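# Move fork from paper cup to lie beside plate

## Task

Lift the fork out of the paper cup and set it down lying flat next to the plate, on the same side of the plate as the paper cup, with its tines aimed away from the robot arms. Do not disturb any other object. When finished, neither gripper may be touching anything that was moved.

## Robot and tools

ROBOT. Two arms, left_arm and right_arm, each with a parallel two-finger gripper and a wrist camera. Scene frame: origin at table-top height, midway between the nominal arm bases; +x points out over the table, +y toward left_arm, +z up. Image sides do not match arm names. Calibrated bases in the scene frame: left_arm at (+0.007, +0.242, 0) with quat_wxyz (+1.000, 0, 0, +0.010); right_arm at (-0.017, -0.367, 0) with quat_wxyz (+1.000, 0, 0, +0.011). Both bases have +z as up, and both are turned only slightly about z.

FRAMES. Every hand pose you send or read (end_effector_position, end_effector_quat_wxyz, Hand target, velocities, wrist-camera pose) is in that arm's own base frame. Fixed cameras and the table use the scene frame. To aim at a table point, subtract the arm's base position (and its small yaw). The fingers extend along the gripper's +z and open and close along its y. end_effector_position sits between the finger pads, about 1 cm behind the tips. Reported poses can be a few cm off, more at long reach, and friction can leave a hand about 1 cm from its command in free air.

ROW FORMAT (used by both motion tools). One flat list of 16 numbers covering both arms, even if only one moves: left_arm x, y, z, qw, qx, qy, qz, opening, then right_arm in the same order. x, y, z are an absolute goal position in metres in that arm's base frame. The quaternion is an absolute goal orientation, w first. The opening is an absolute command from -1 (closed) to +1 (fully open, 0.094 m). To leave a gripper as it is, resend its current command; 0 is half-closed, not 'no change'. To hold an arm still, resend the whole pose from the last result before it stopped, plus its opening, every call. To hold an orientation, repeat the same quaternion instead of copying the drifting reported one.

execute_actions(actions, cameras): actions is a list of actions. Each action is a list of 1 to 15 rows, one row per 1/30 s step. An action always lasts 15 steps (0.5 s), and a short one repeats its last row. Each arm's goal must lie within 0.6 m of its current gripper position along each gripper axis, or that action is refused for both arms. A malformed action, or a first action failing this check, rejects the whole call. An empty actions list just reports state and images. Each step, orientation is clipped to within 40 degrees of the measured one, and one action may fall short. Read Hand target and command the remainder.

move(target, speed, blend, opening_speed, blocking, cameras): straight-line paths from each Hand target to a target row, or through a list of up to 15 rows; there is no 0.6 m limit. speed is m/s, 0.002 to 2.9, default 0.25, either one value or one per segment. Rotation runs at up to twice that in rad/s. blend is a corner-rounding radius in metres (default 0). opening_speed is the rate of change of the opening per second on the -1..1 scale, at least 0.2. Use a slow value to close on the cup or anything fragile. A changed opening at a later list point is applied once everything is at rest there. Paths stop after 10 s. blocking=false returns after about 0.5 s while the move goes on, and a new move replaces it. Paths do not avoid obstacles. Faster means bigger lag, overshoot and harder impacts. The result adds a 'move:' line giving the ending (done, off_target, moving, held, fault) and limits (paced = commanded pose clipped; held = steps withheld). An arm not named is done: at rest within 10 mm and 2 degrees. Neither done nor off_target tells you about contact.

wait(seconds 0 to 10): each arm keeps its last command while a running move continues. stop(): brakes a running move, which needs room. zoom_image(camera, region [x0, y0, x1, y1] in pixels, top-left origin, at most 504 by 504): a closer view of that camera's latest image. read_manual(section): licence text only. finished_scene(scene, 1 to 3): ends the scene, cannot be undone. Call it only when the fork lies in place and no hand is on it.

CAMERAS (all 672x504): cam_head_left, cam_head_right, cam_high, cam_low, cam_left_wrist, cam_right_wrist. An unknown name invalidates a call, and [] returns no images. Calibration lines give K and T_world_to_cam. A wrist camera's T maps its arm's base frame, and its picture can lag while the arm moves.

RESULT LINES. Pose and Hand target per arm. Tool commands gives each current opening command. grip_measured is finger opening on the -1..1 scale, reading up to about 2.7 mm wide when empty and narrower than a squeezed part. The last Joint positions entry is the opening in metres. grip_effort_nm is gripper motor effort, negative when closing, and not a pad force. Joint velocities 'within noise' means the arm is still. Joint torques include gravity, and joints 1 to 3 wrap at ±28 N m. Action calls also list some per-step positions. Watch for MOTOR HOT (75 °C) and OVER-TEMPERATURE FAULT (90 °C, which folds that arm for the rest of the scene).

AVOID. Dropping the fork, or opening while it still moves. Knocking the cup, plate or anything else, and anything leaving the table. Fast or deep contacts, slams, and the two arms pressing together: the clearance check will not stop the grippers or wrist cameras meeting. Closing on the other arm's fingers. Paths near an arm's own base; go around it. Long stretched holds or pushes against unreachable poses, which heat motors. A camera cable resting on an object counts as touching it. To release, command an opening well above grip_measured, then lift clear.

Each tool is called after "Call:" as name(argument=value, ...), one argument or row to a line, values as JSON.

## Session

Call:
execute_actions(
  actions=[],
)

Scene clock: 0.00 s.
left_arm: end_effector_position=(+0.2893, -0.0819, +0.1109) grip_measured=+1.000 grip_effort_nm=n/a end_effector_quat_wxyz=(+0.363, -0.034, +0.921, -0.134) | right_arm: end_effector_position=(+0.3500, +0.0634, +0.2005) grip_measured=+1.000 grip_effort_nm=n/a end_effector_quat_wxyz=(+0.544, +0.000, +0.839, +0.014)
Joint positions: left_arm=[-0.252 1.001 0.538 -0.314 0.045 -0.345 0.094] | right_arm=[0.302 1.03 0.622 -0.027 0.252 0.14 0.094]
Joint velocities: within noise
Joint torques (N m): no reading
Heat: left arm: 31 °C; right arm: 27 °C.
Hand target: left_arm +0.2935, -0.0828, +0.1201; +0.376, -0.033, +0.916, -0.137 | right_arm +0.3521, +0.0636, +0.2126; +0.557, +0.003, +0.830, +0.016
Tool commands: left_gripper/opening=+1.0 right_gripper/opening=+1.0

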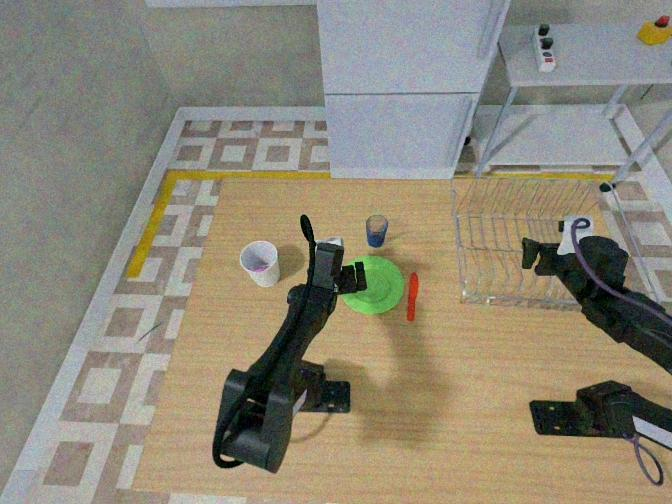

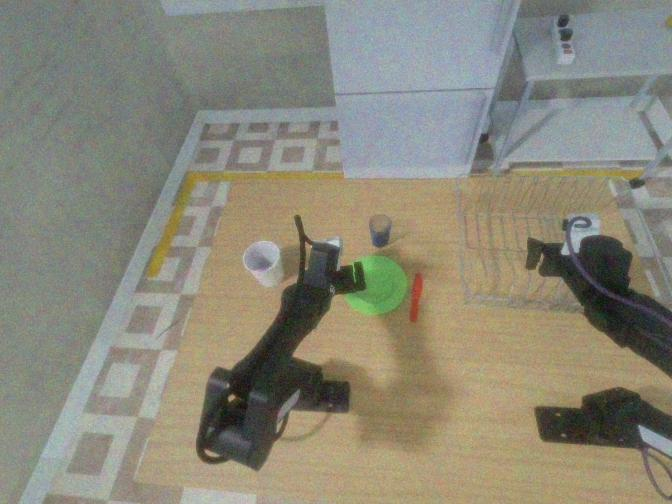

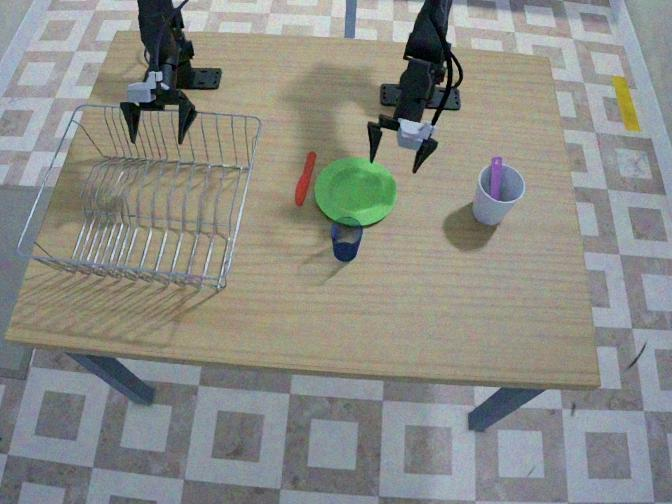

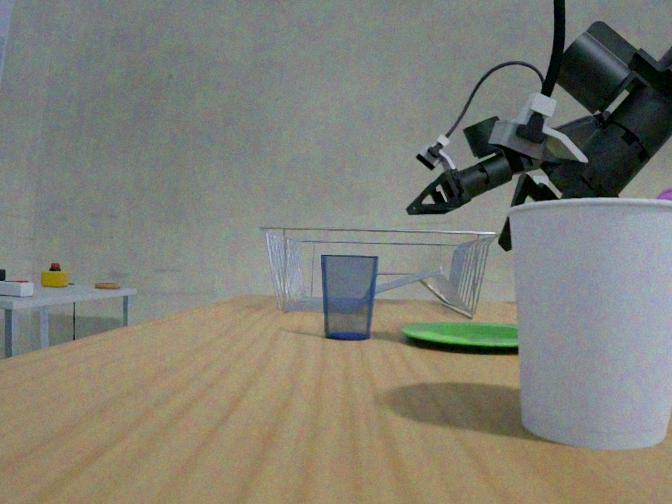

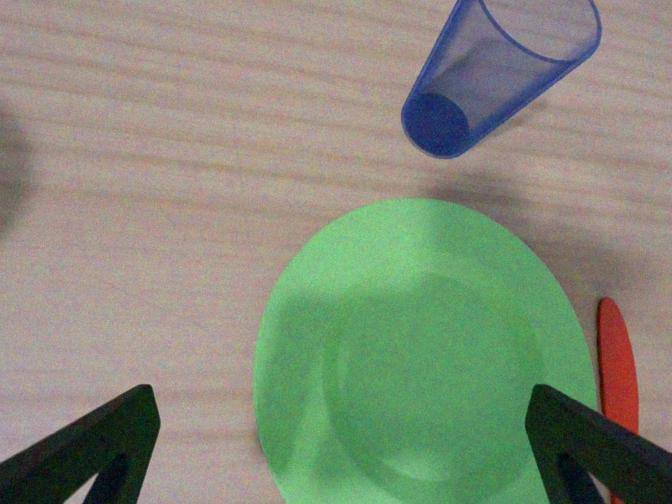

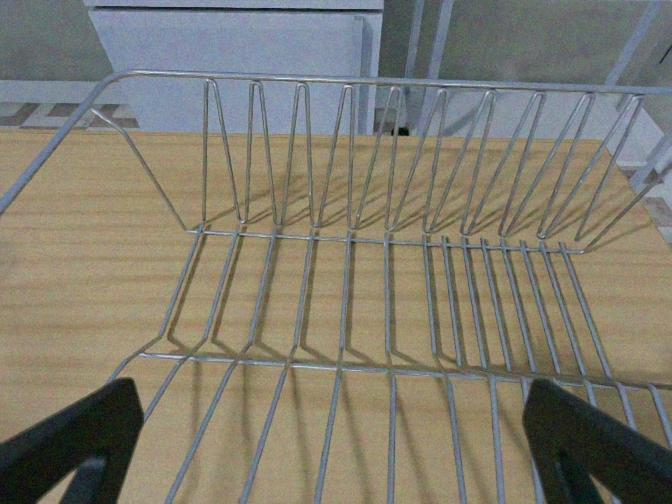

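Call:
zoom_image(
  camera="cam_high",
  region=[430, 120, 570, 250],
)

Call:
zoom_image(
  camera="cam_head_left",
  region=[200, 200, 320, 310],
)

Call:
zoom_image(
  camera="cam_head_right",
  region=[210, 200, 330, 310],
)

Call:
zoom_image(
  camera="cam_low",
  region=[480, 150, 672, 300],
)

Scaled by 3.600 from the camera's 672x504 image, which has a finer 960x720 frame.

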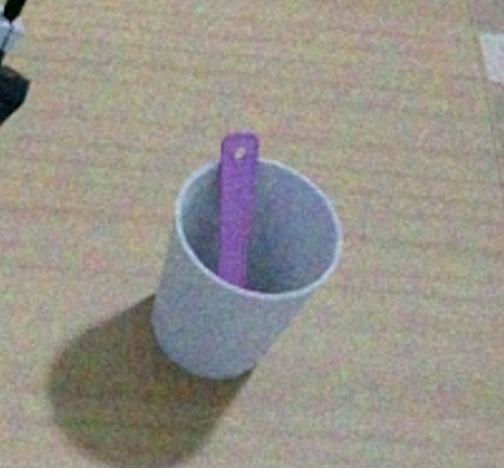

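Scaled by 4.200 from the camera's 672x504 image, which has a finer 960x720 frame.

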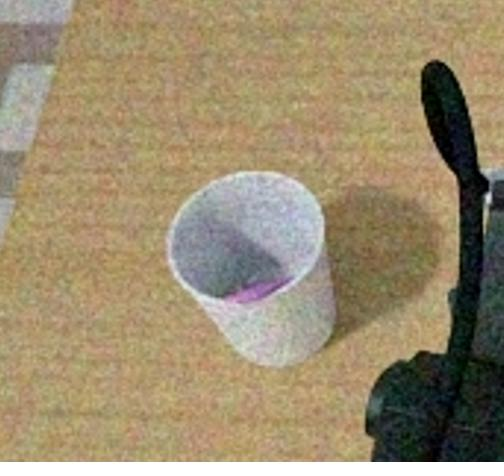

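Scaled by 4.200 from the camera's 672x504 image, which has a finer 960x720 frame.

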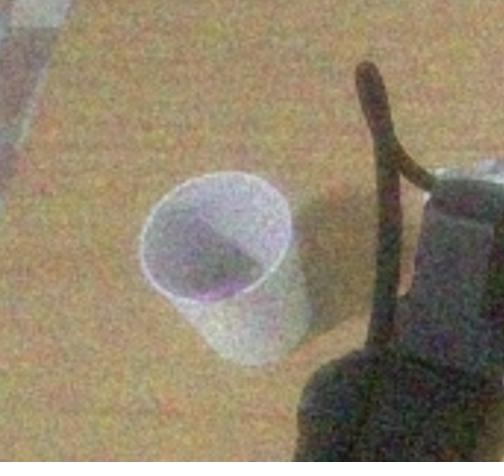

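Scaled by 2.625 from the camera's 672x504 image, which has a finer 960x720 frame.

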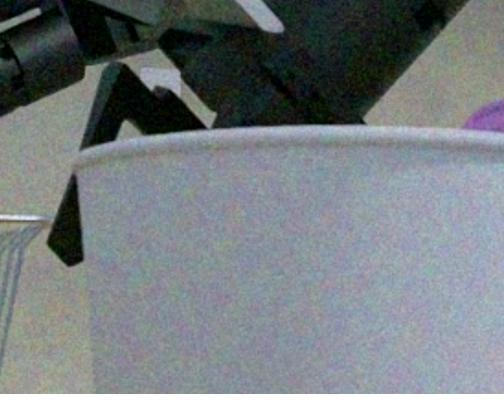

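Call:
move(
  target=[0.2317,0.118,0.25,0.2517,-0.2254,0.9393,0.0604,1,0.35,0.0634,0.2005,0.544,0,0.839,0.014,1],
  speed=0.25,
)

Scene clock: 86.40 s.
left_arm: end_effector_position=(+0.2316, +0.1144, +0.2414) grip_measured=+1.000 grip_effort_nm=-0.022 end_effector_quat_wxyz=(+0.245, -0.227, +0.941, +0.052) | right_arm: end_effector_position=(+0.3500, +0.0634, +0.2005) grip_measured=+1.000 grip_effort_nm=0.002 end_effector_quat_wxyz=(+0.544, +0.000, +0.839, +0.014)
Joint positions: left_arm=[0.46 1.128 1.302 -1.238 0.007 -0.016 0.094] | right_arm=[0.302 1.03 0.622 -0.027 0.252 0.14 0.094]
Joint velocities: within noise
Joint torques (N m): left_arm=[0.5 -2.14 9.36 0.75 -0.12 0.14] | right_arm=[-0.24 -2.26 7.61 2.12 0.04 0.02]
Heat: left arm: 37 °C; right arm: 36 °C.
Hand target: left_arm +0.2316, +0.1179, +0.2500; +0.252, -0.225, +0.939, +0.061 | right_arm +0.3500, +0.0634, +0.2005; +0.544, +0.000, +0.839, +0.014
Off the commanded pose: left_arm 0.009 m, 1 deg | right_arm 0.000 m, 0 deg.
move: done
camera_calibration:
cam_left_wrist: T_world_to_cam=[[0.44958, -0.893036, 0.0191043, -0.00656579], [-0.891467, -0.449932, -0.0533648, 0.30939], [0.0562523, 0.00696084, -0.998392, 0.318076], [0, 0, 0, 1]] pos_world=[0.260871, 0.131127, 0.3342]

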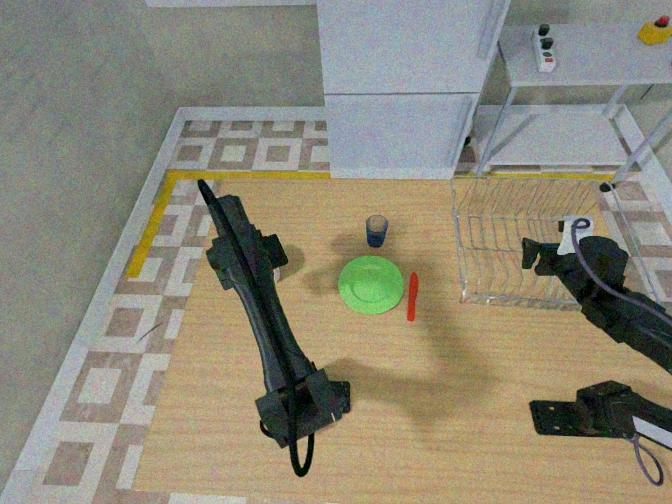

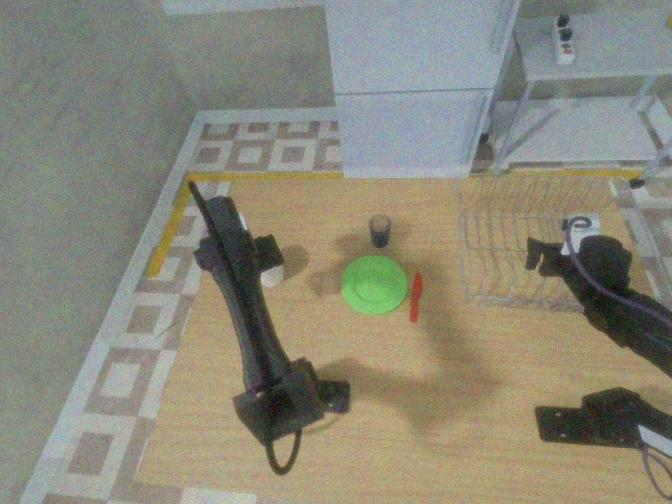

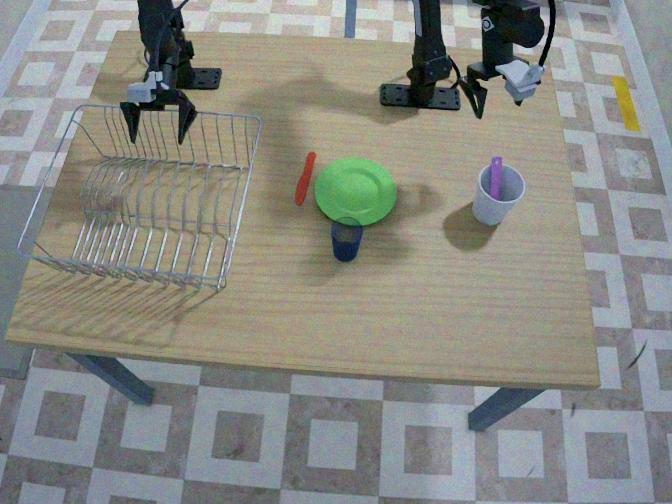

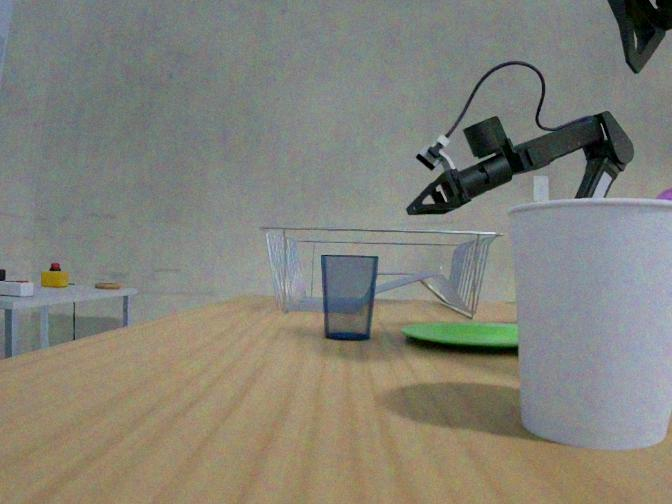

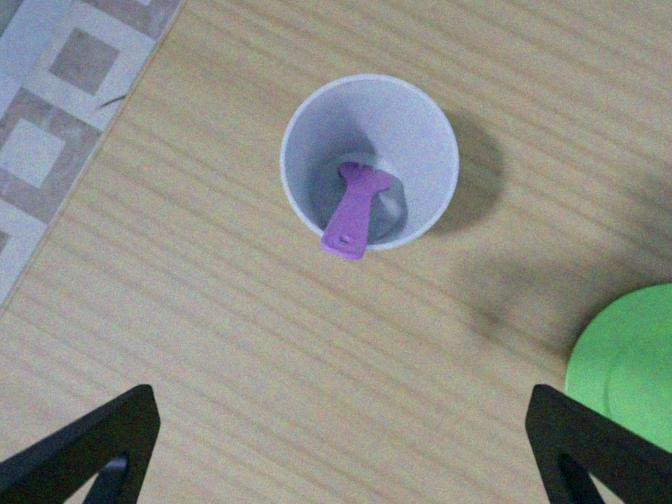

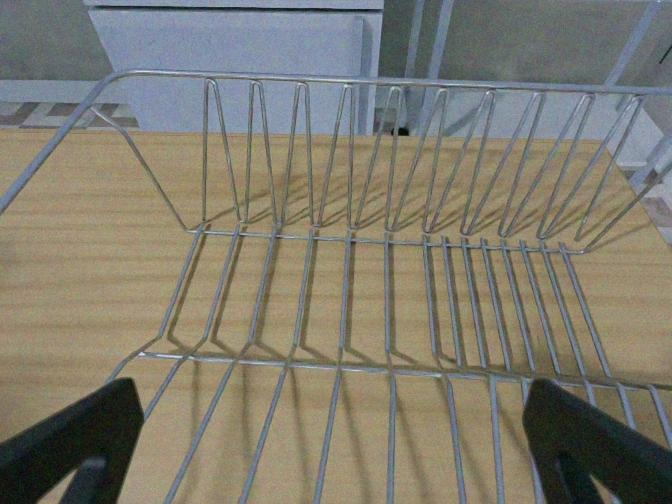

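Call:
zoom_image(
  camera="cam_left_wrist",
  region=[260, 60, 500, 280],
)

Scaled by 2.100 from the camera's 672x504 image, which has a finer 960x720 frame.

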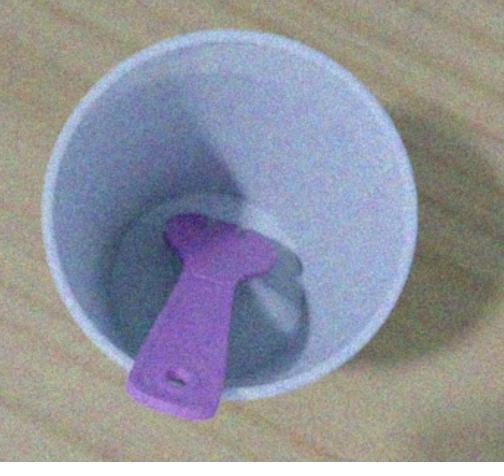

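Call:
move(
  target=[0.284,0.134,0.213,-0.0608,-0.0870,0.9943,-0.0053,-0.1,0.35,0.0634,0.2005,0.544,0,0.839,0.014,1],
  speed=0.2,
)

Scene clock: 161.60 s.
left_arm: end_effector_position=(+0.2816, +0.1327, +0.2059) grip_measured=-0.097 grip_effort_nm=-0.173 end_effector_quat_wxyz=(+0.028, -0.094, +0.995, +0.020) | right_arm: end_effector_position=(+0.3500, +0.0634, +0.2005) grip_measured=+1.000 grip_effort_nm=-0.002 end_effector_quat_wxyz=(+0.544, +0.000, +0.839, +0.014)
Joint positions: left_arm=[0.426 1.698 1.753 -1.558 -0.019 0.238 0.042] | right_arm=[0.302 1.03 0.622 -0.027 0.252 0.14 0.094]
Joint velocities: within noise
Joint torques (N m): left_arm=[-0.2 -6.95 8.99 0.05 -0.14 0.11] | right_arm=[-0.01 -2.5 7.62 2.15 0.07 0]
Heat: left arm: 38 °C; right arm: 35 °C.
Hand target: left_arm +0.2839, +0.1339, +0.2123; +0.033, -0.087, +0.995, +0.027 | right_arm +0.3500, +0.0634, +0.2005; +0.544, +0.000, +0.839, +0.014
Off the commanded pose: left_arm 0.008 m, 11 deg | right_arm 0.000 m, 0 deg.
joint sent to its limit (left arm) — joint 4 (wrist pitch), lower limit. The joint targets are off in orientation, not in position.
move: off_target (left_arm)
camera_calibration:
cam_left_wrist: T_world_to_cam=[[0.187338, -0.981888, -0.02829, 0.08336], [-0.905276, -0.183757, 0.383026, 0.239071], [-0.381287, -0.0461452, -0.923304, 0.394482], [0, 0, 0, 1]] pos_world=[0.351219, 0.143985, 0.275015]

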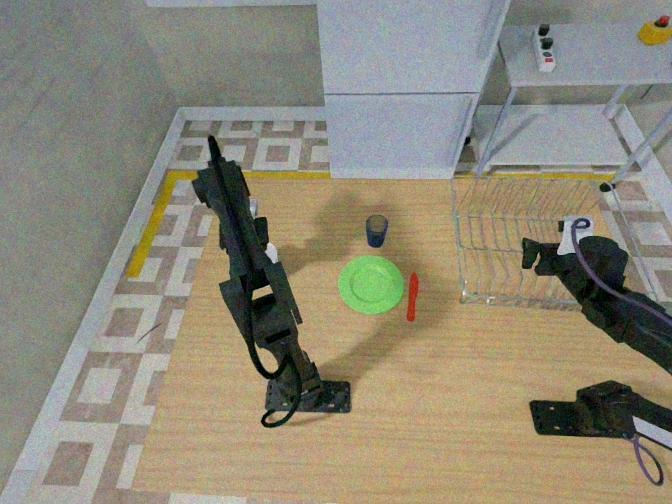

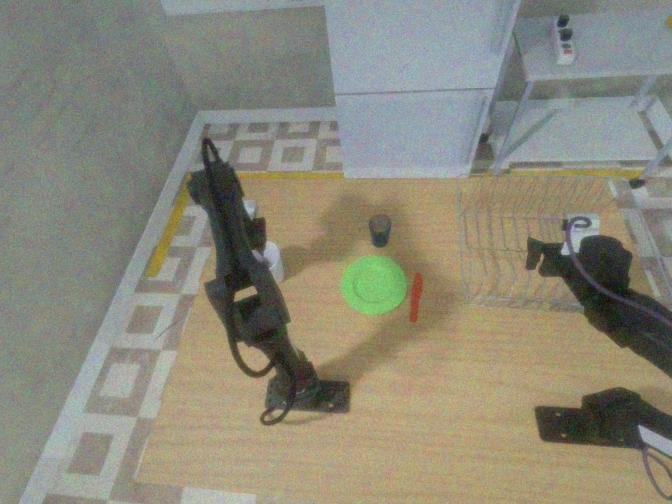

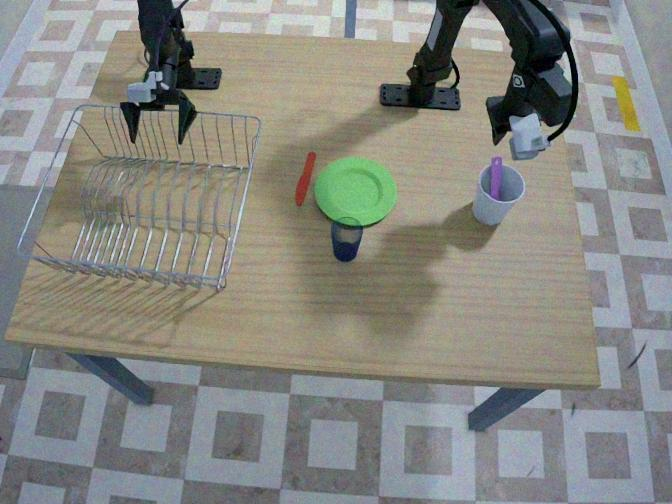

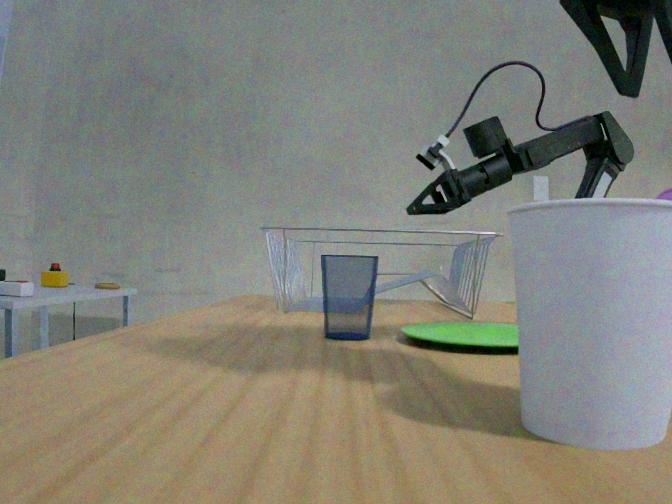

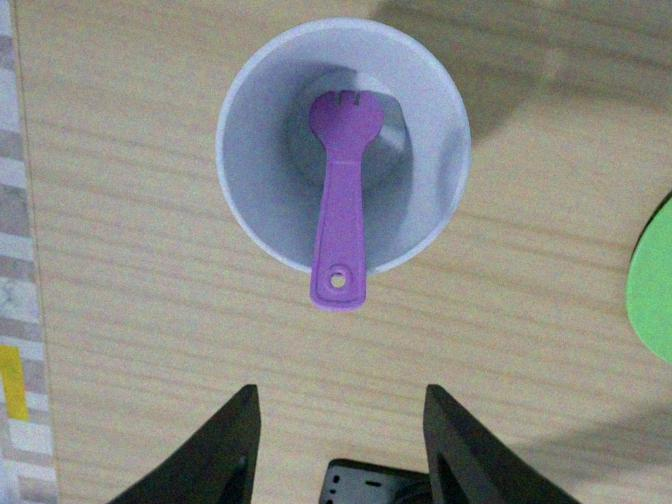

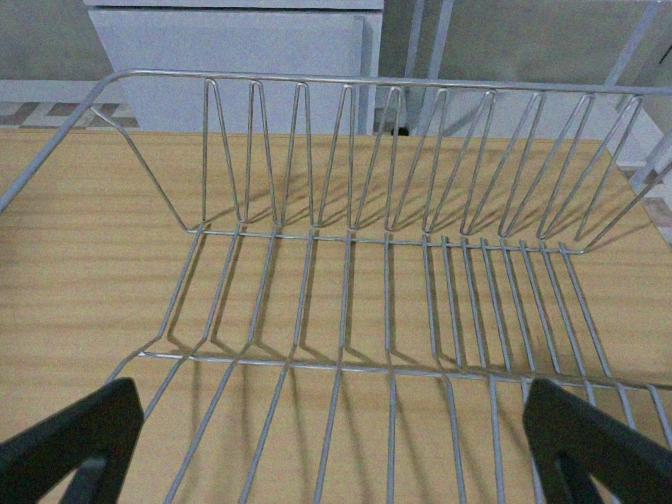

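Call:
move(
  target=[0.2796,0.134,0.149,-0.0608,-0.0870,0.9943,-0.0053,-0.1,0.35,0.0634,0.2005,0.544,0,0.839,0.014,1],
  speed=0.12,
  cameras=["cam_left_wrist","cam_high","cam_low"],
)

Call:
zoom_image(
  camera="cam_high",
  region=[430, 100, 570, 240],
)

Call:
zoom_image(
  camera="cam_left_wrist",
  region=[200, 200, 480, 420],
)

Call:
zoom_image(
  camera="cam_low",
  region=[500, 60, 672, 240],
)

Scene clock: 188.93 s.
left_arm: end_effector_position=(+0.2766, +0.1308, +0.1511) grip_measured=-0.097 grip_effort_nm=-0.159 end_effector_quat_wxyz=(-0.065, -0.092, +0.994, -0.011) | right_arm: end_effector_position=(+0.3500, +0.0634, +0.2005) grip_measured=+1.000 grip_effort_nm=-0.002 end_effector_quat_wxyz=(+0.544, +0.000, +0.839, +0.014)
Joint positions: left_arm=[0.426 1.828 1.682 -1.554 -0.021 0.239 0.042] | right_arm=[0.302 1.03 0.622 -0.027 0.252 0.14 0.094]
Joint velocities: within noise
Joint torques (N m): left_arm=[0.18 -8.13 5.85 0 -0.11 0.11] | right_arm=[0.01 -2.33 7.65 2.17 0.09 -0.01]
Heat: left arm: 35 °C; right arm: 35 °C.
Hand target: left_arm +0.2796, +0.1340, +0.1490; -0.061, -0.087, +0.994, -0.005 | right_arm +0.3500, +0.0634, +0.2005; +0.544, +0.000, +0.839, +0.014
Off the commanded pose: left_arm 0.005 m, 1 deg | right_arm 0.000 m, 0 deg.
move: done
camera_calibration:
cam_left_wrist: T_world_to_cam=[[0.18472, -0.982642, 0.0170985, 0.0748216], [-0.820987, -0.144721, 0.552301, 0.201088], [-0.54024, -0.116058, -0.83347, 0.381455], [0, 0, 0, 1]] pos_world=[0.357347, 0.146896, 0.205591]
Images, in order (width x height): cam_high 672x504, cam_low 672x504, cam_left_wrist 672x504.

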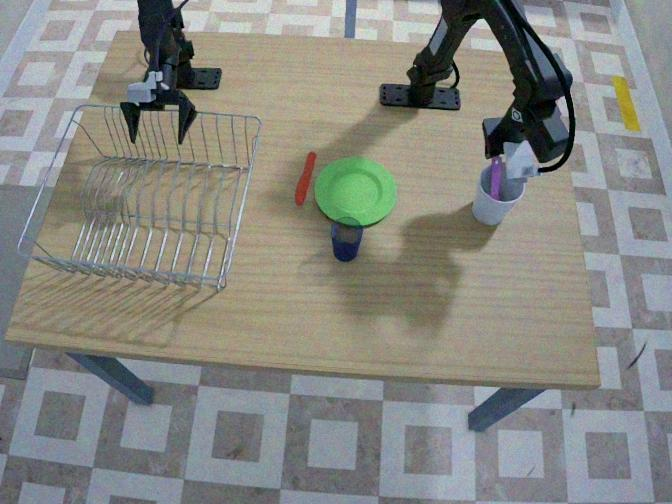

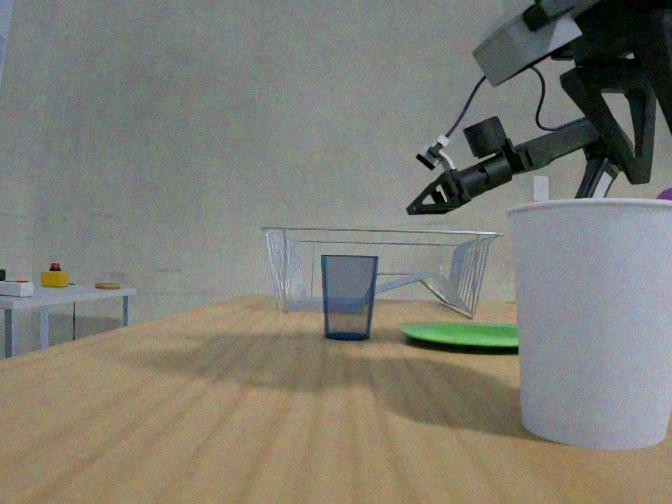

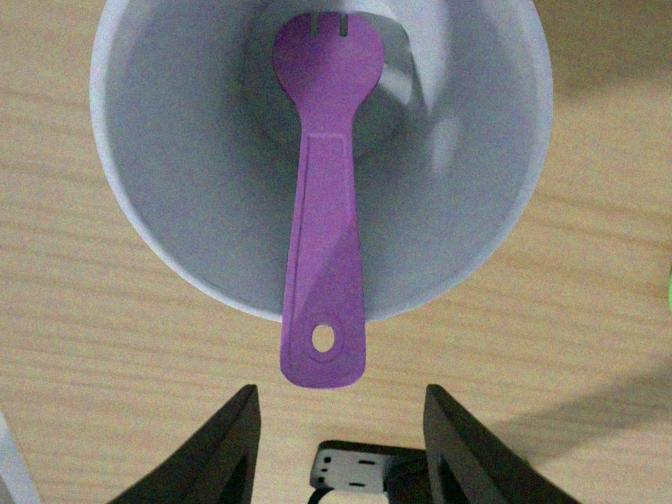

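Scaled by 3.600 from the camera's 672x504 image, which has a finer 960x720 frame.

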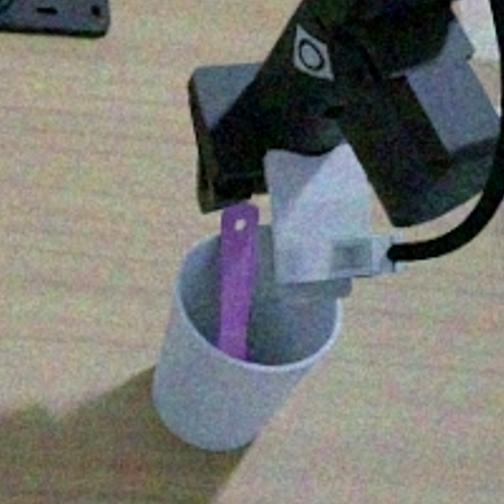

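Scaled by 1.800 from the camera's 672x504 image, which has a finer 960x720 frame.

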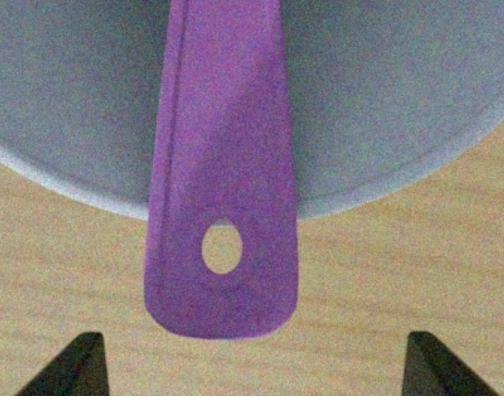

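Scaled by 2.800 from the camera's 672x504 image, which has a finer 960x720 frame.

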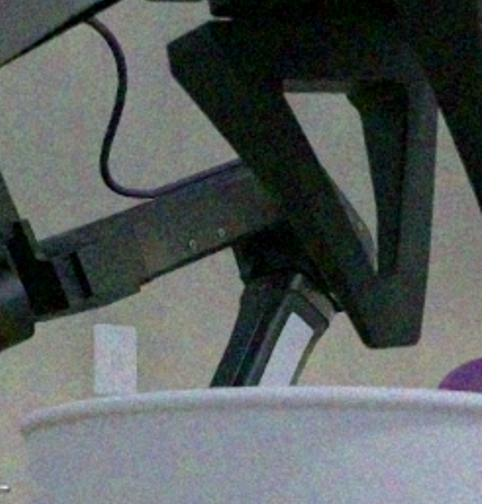

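Call:
move(
  target=[0.2805,0.138,0.141,-0.0608,-0.0870,0.9943,-0.0053,-0.1,0.35,0.0634,0.2005,0.544,0,0.839,0.014,1],
  speed=0.05,
  cameras=["cam_left_wrist","cam_high","cam_low"],
)

Call:
zoom_image(
  camera="cam_left_wrist",
  region=[200, 200, 480, 420],
)

Call:
zoom_image(
  camera="cam_low",
  region=[500, 60, 672, 240],
)

Scene clock: 203.47 s.
left_arm: end_effector_position=(+0.2785, +0.1333, +0.1459) grip_measured=-0.097 grip_effort_nm=-0.173 end_effector_quat_wxyz=(-0.061, -0.090, +0.994, -0.010) | right_arm: end_effector_position=(+0.3500, +0.0634, +0.2005) grip_measured=+1.000 grip_effort_nm=-0.002 end_effector_quat_wxyz=(+0.544, +0.000, +0.839, +0.014)
Joint positions: left_arm=[0.43 1.828 1.662 -1.525 -0.022 0.249 0.042] | right_arm=[0.302 1.03 0.622 -0.027 0.252 0.14 0.094]
Joint velocities: within noise
Joint torques (N m): left_arm=[0.61 -7.5 5.45 -0.01 -0.12 0.12] | right_arm=[0.09 -2.37 7.79 2.13 0.05 0.02]
Heat: left arm: 35 °C; right arm: 35 °C.
Hand target: left_arm +0.2805, +0.1379, +0.1410; -0.061, -0.087, +0.994, -0.005 | right_arm +0.3500, +0.0634, +0.2005; +0.544, +0.000, +0.839, +0.014
Off the commanded pose: left_arm 0.007 m, 1 deg | right_arm 0.000 m, 0 deg.
move: done
camera_calibration:
cam_left_wrist: T_world_to_cam=[[0.179327, -0.983677, 0.014892, 0.0789189], [-0.826463, -0.14242, 0.54468, 0.208215], [-0.533668, -0.109983, -0.838512, 0.37648], [0, 0, 0, 1]] pos_world=[0.358845, 0.148691, 0.201097]
Images, in order (width x height): cam_high 672x504, cam_low 672x504, cam_left_wrist 672x504.

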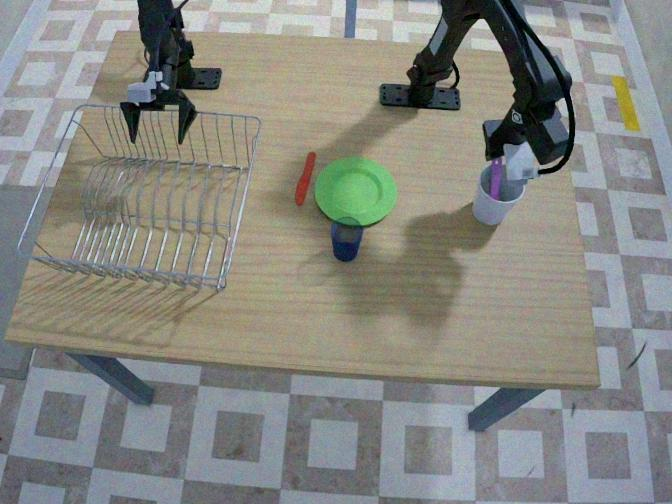

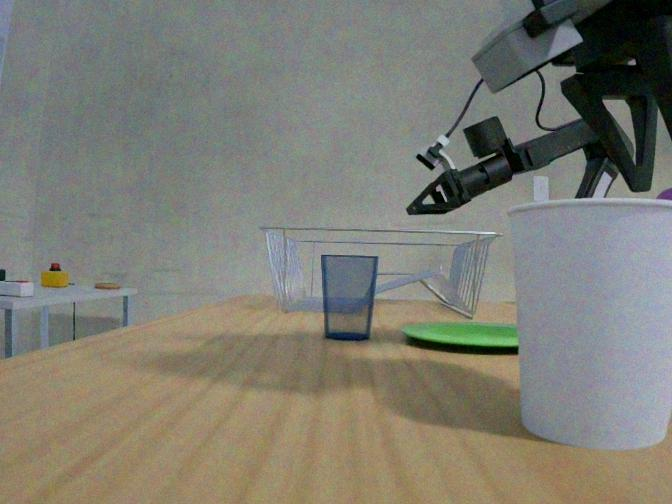

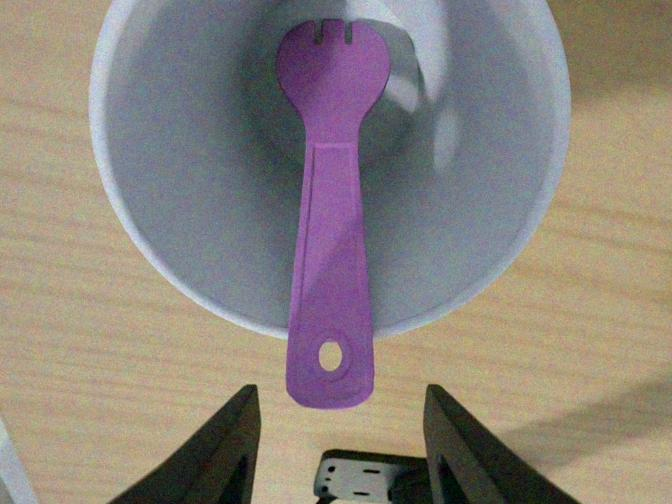

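Scaled by 1.800 from the camera's 672x504 image, which has a finer 960x720 frame.

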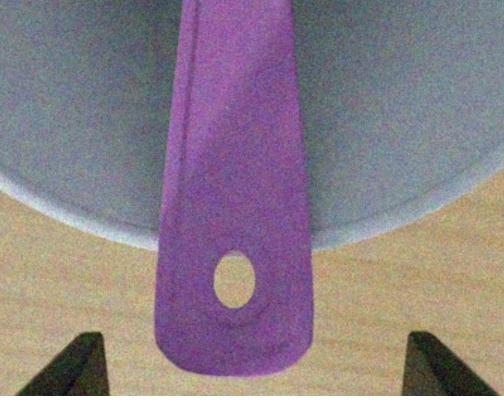

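Scaled by 2.800 from the camera's 672x504 image, which has a finer 960x720 frame.

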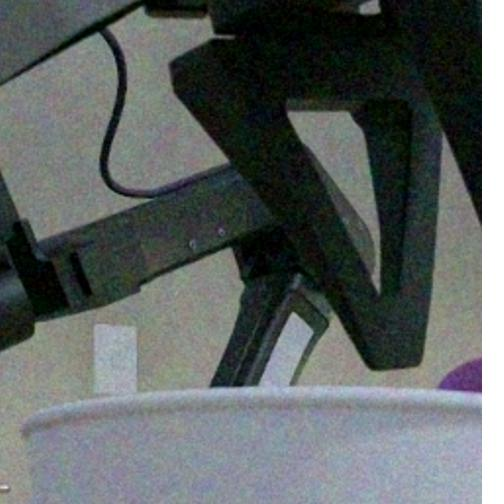

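Call:
move(
  target=[0.2802,0.141,0.1365,-0.0608,-0.0870,0.9943,-0.0053,-0.1,0.35,0.0634,0.2005,0.544,0,0.839,0.014,1],
  speed=0.05,
  cameras=["cam_left_wrist","cam_high","cam_low"],
)

Call:
zoom_image(
  camera="cam_high",
  region=[450, 120, 550, 220],
)

Scene clock: 212.83 s.
left_arm: end_effector_position=(+0.2784, +0.1363, +0.1406) grip_measured=-0.097 grip_effort_nm=-0.168 end_effector_quat_wxyz=(-0.062, -0.090, +0.994, -0.010) | right_arm: end_effector_position=(+0.3500, +0.0634, +0.2005) grip_measured=+1.000 grip_effort_nm=0.007 end_effector_quat_wxyz=(+0.544, +0.000, +0.839, +0.014)
Joint positions: left_arm=[0.439 1.834 1.648 -1.508 -0.023 0.257 0.042] | right_arm=[0.302 1.03 0.622 -0.027 0.252 0.14 0.094]
Joint velocities: within noise
Joint torques (N m): left_arm=[0.61 -7.82 5.45 0.01 -0.12 0.16] | right_arm=[-0.08 -2.36 7.58 2.15 0.05 0.04]
Heat: left arm: 34 °C; right arm: 35 °C.
Hand target: left_arm +0.2801, +0.1409, +0.1365; -0.061, -0.087, +0.994, -0.005 | right_arm +0.3500, +0.0634, +0.2005; +0.544, +0.000, +0.839, +0.014
Off the commanded pose: left_arm 0.007 m, 1 deg | right_arm 0.000 m, 0 deg.
move: done
camera_calibration:
cam_left_wrist: T_world_to_cam=[[0.179264, -0.98368, 0.0154525, 0.0819636], [-0.825201, -0.141794, 0.546753, 0.2107], [-0.535639, -0.110764, -0.837152, 0.372768], [0, 0, 0, 1]] pos_world=[0.358845, 0.151791, 0.195595]
Images, in order (width x height): cam_high 672x504, cam_low 672x504, cam_left_wrist 672x504.

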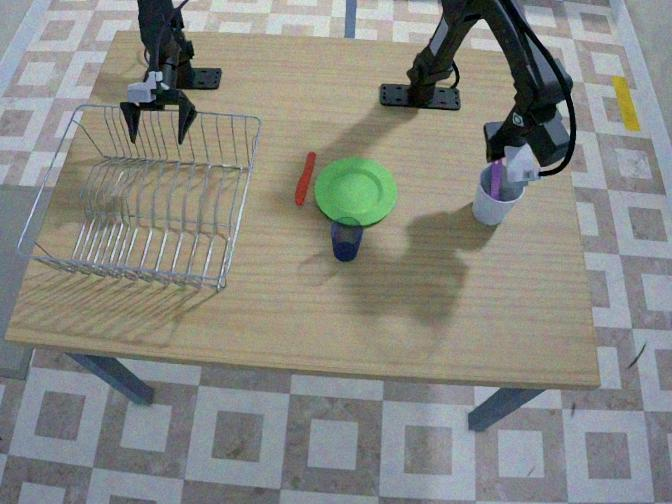

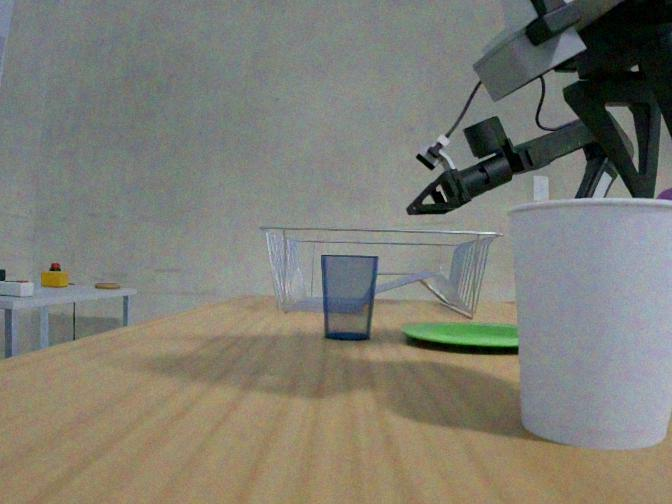

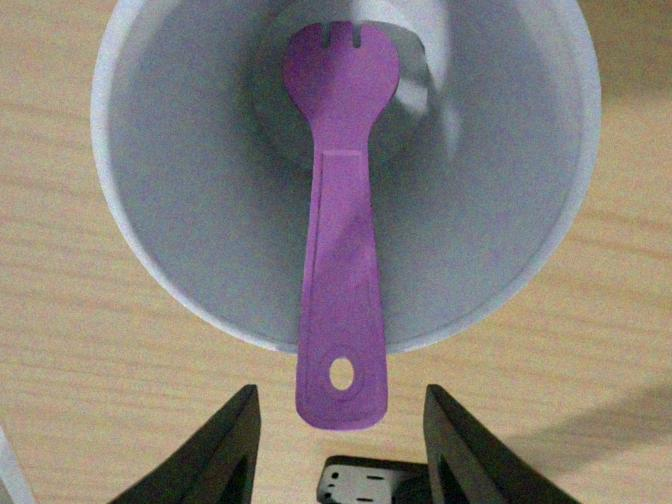

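Scaled by 5.040 from the camera's 672x504 image, which has a finer 960x720 frame.

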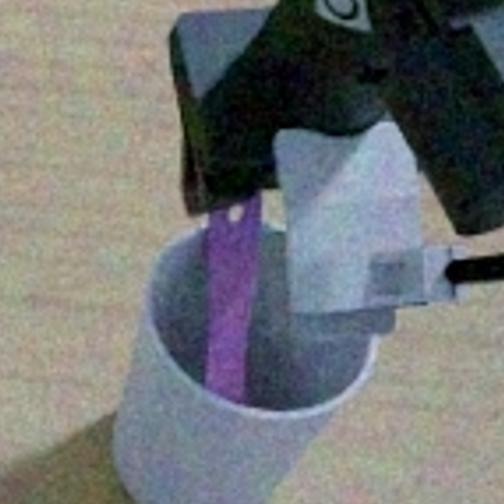

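Call:
move(
  target=[
    [0.2802,0.141,0.1342,-0.0608,-0.0870,0.9943,-0.0053,-0.1,0.35,0.0634,0.2005,0.544,0,0.839,0.014,1],
    [0.2802,0.141,0.1342,-0.0608,-0.0870,0.9943,-0.0053,-0.62,0.35,0.0634,0.2005,0.544,0,0.839,0.014,1],
  ],
  speed=0.05,
  opening_speed=0.6,
  cameras=["cam_left_wrist","cam_high","cam_low"],
)

Scene clock: 223.40 s.
left_arm: end_effector_position=(+0.2784, +0.1364, +0.1383) grip_measured=-0.551 grip_effort_nm=-1.004 end_effector_quat_wxyz=(-0.062, -0.090, +0.994, -0.010) | right_arm: end_effector_position=(+0.3500, +0.0634, +0.2005) grip_measured=+1.000 grip_effort_nm=-0.007 end_effector_quat_wxyz=(+0.544, +0.000, +0.839, +0.014)
Joint positions: left_arm=[0.439 1.834 1.639 -1.499 -0.023 0.258 0.021] | right_arm=[0.302 1.03 0.622 -0.027 0.252 0.14 0.094]
Joint velocities: within noise
Joint torques (N m): left_arm=[0.64 -7.86 5.45 0.01 -0.11 0.11] | right_arm=[-0.17 -2.3 7.65 2.15 0.05 0.02]
Heat: left arm: 34 °C; right arm: 35 °C.
Hand target: left_arm +0.2801, +0.1409, +0.1342; -0.061, -0.087, +0.994, -0.005 | right_arm +0.3500, +0.0634, +0.2005; +0.544, +0.000, +0.839, +0.014
Off the commanded pose: left_arm 0.006 m, 1 deg | right_arm 0.000 m, 0 deg.
move: done
camera_calibration:
cam_left_wrist: T_world_to_cam=[[0.178839, -0.983762, 0.0151182, 0.0822103], [-0.825225, -0.141616, 0.546762, 0.21202], [-0.535743, -0.110259, -0.837152, 0.370856], [0, 0, 0, 1]] pos_world=[0.358945, 0.151791, 0.193295]
Images, in order (width x height): cam_high 672x504, cam_low 672x504, cam_left_wrist 672x504.

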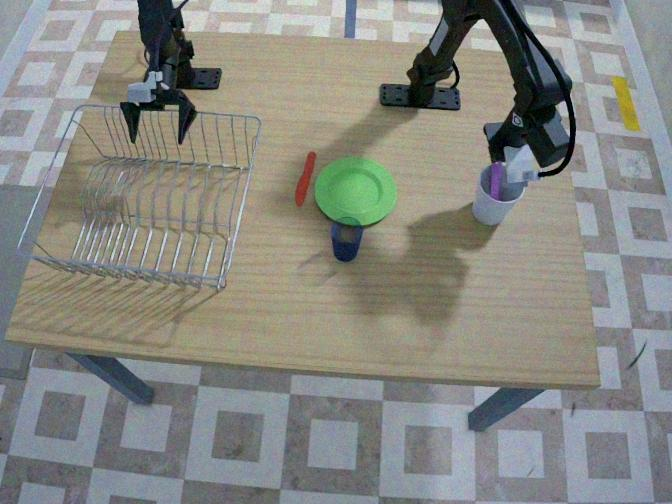

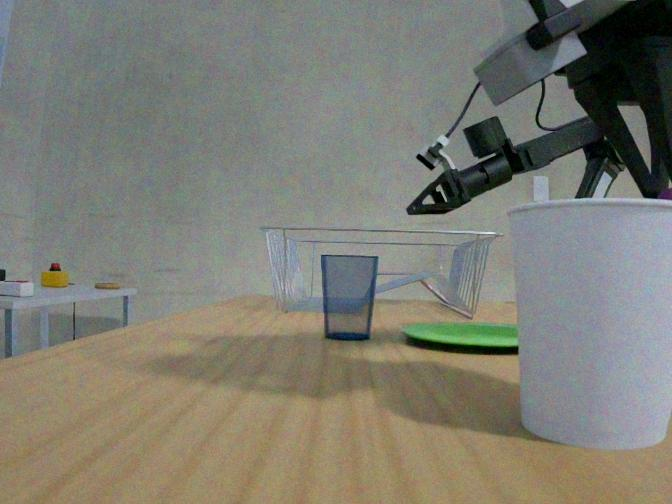

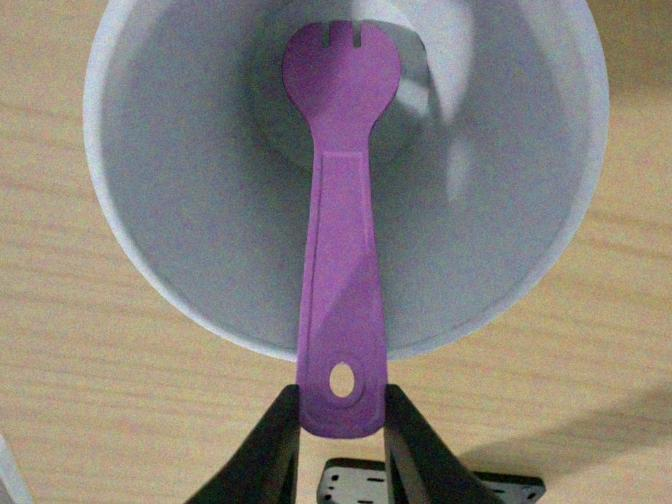

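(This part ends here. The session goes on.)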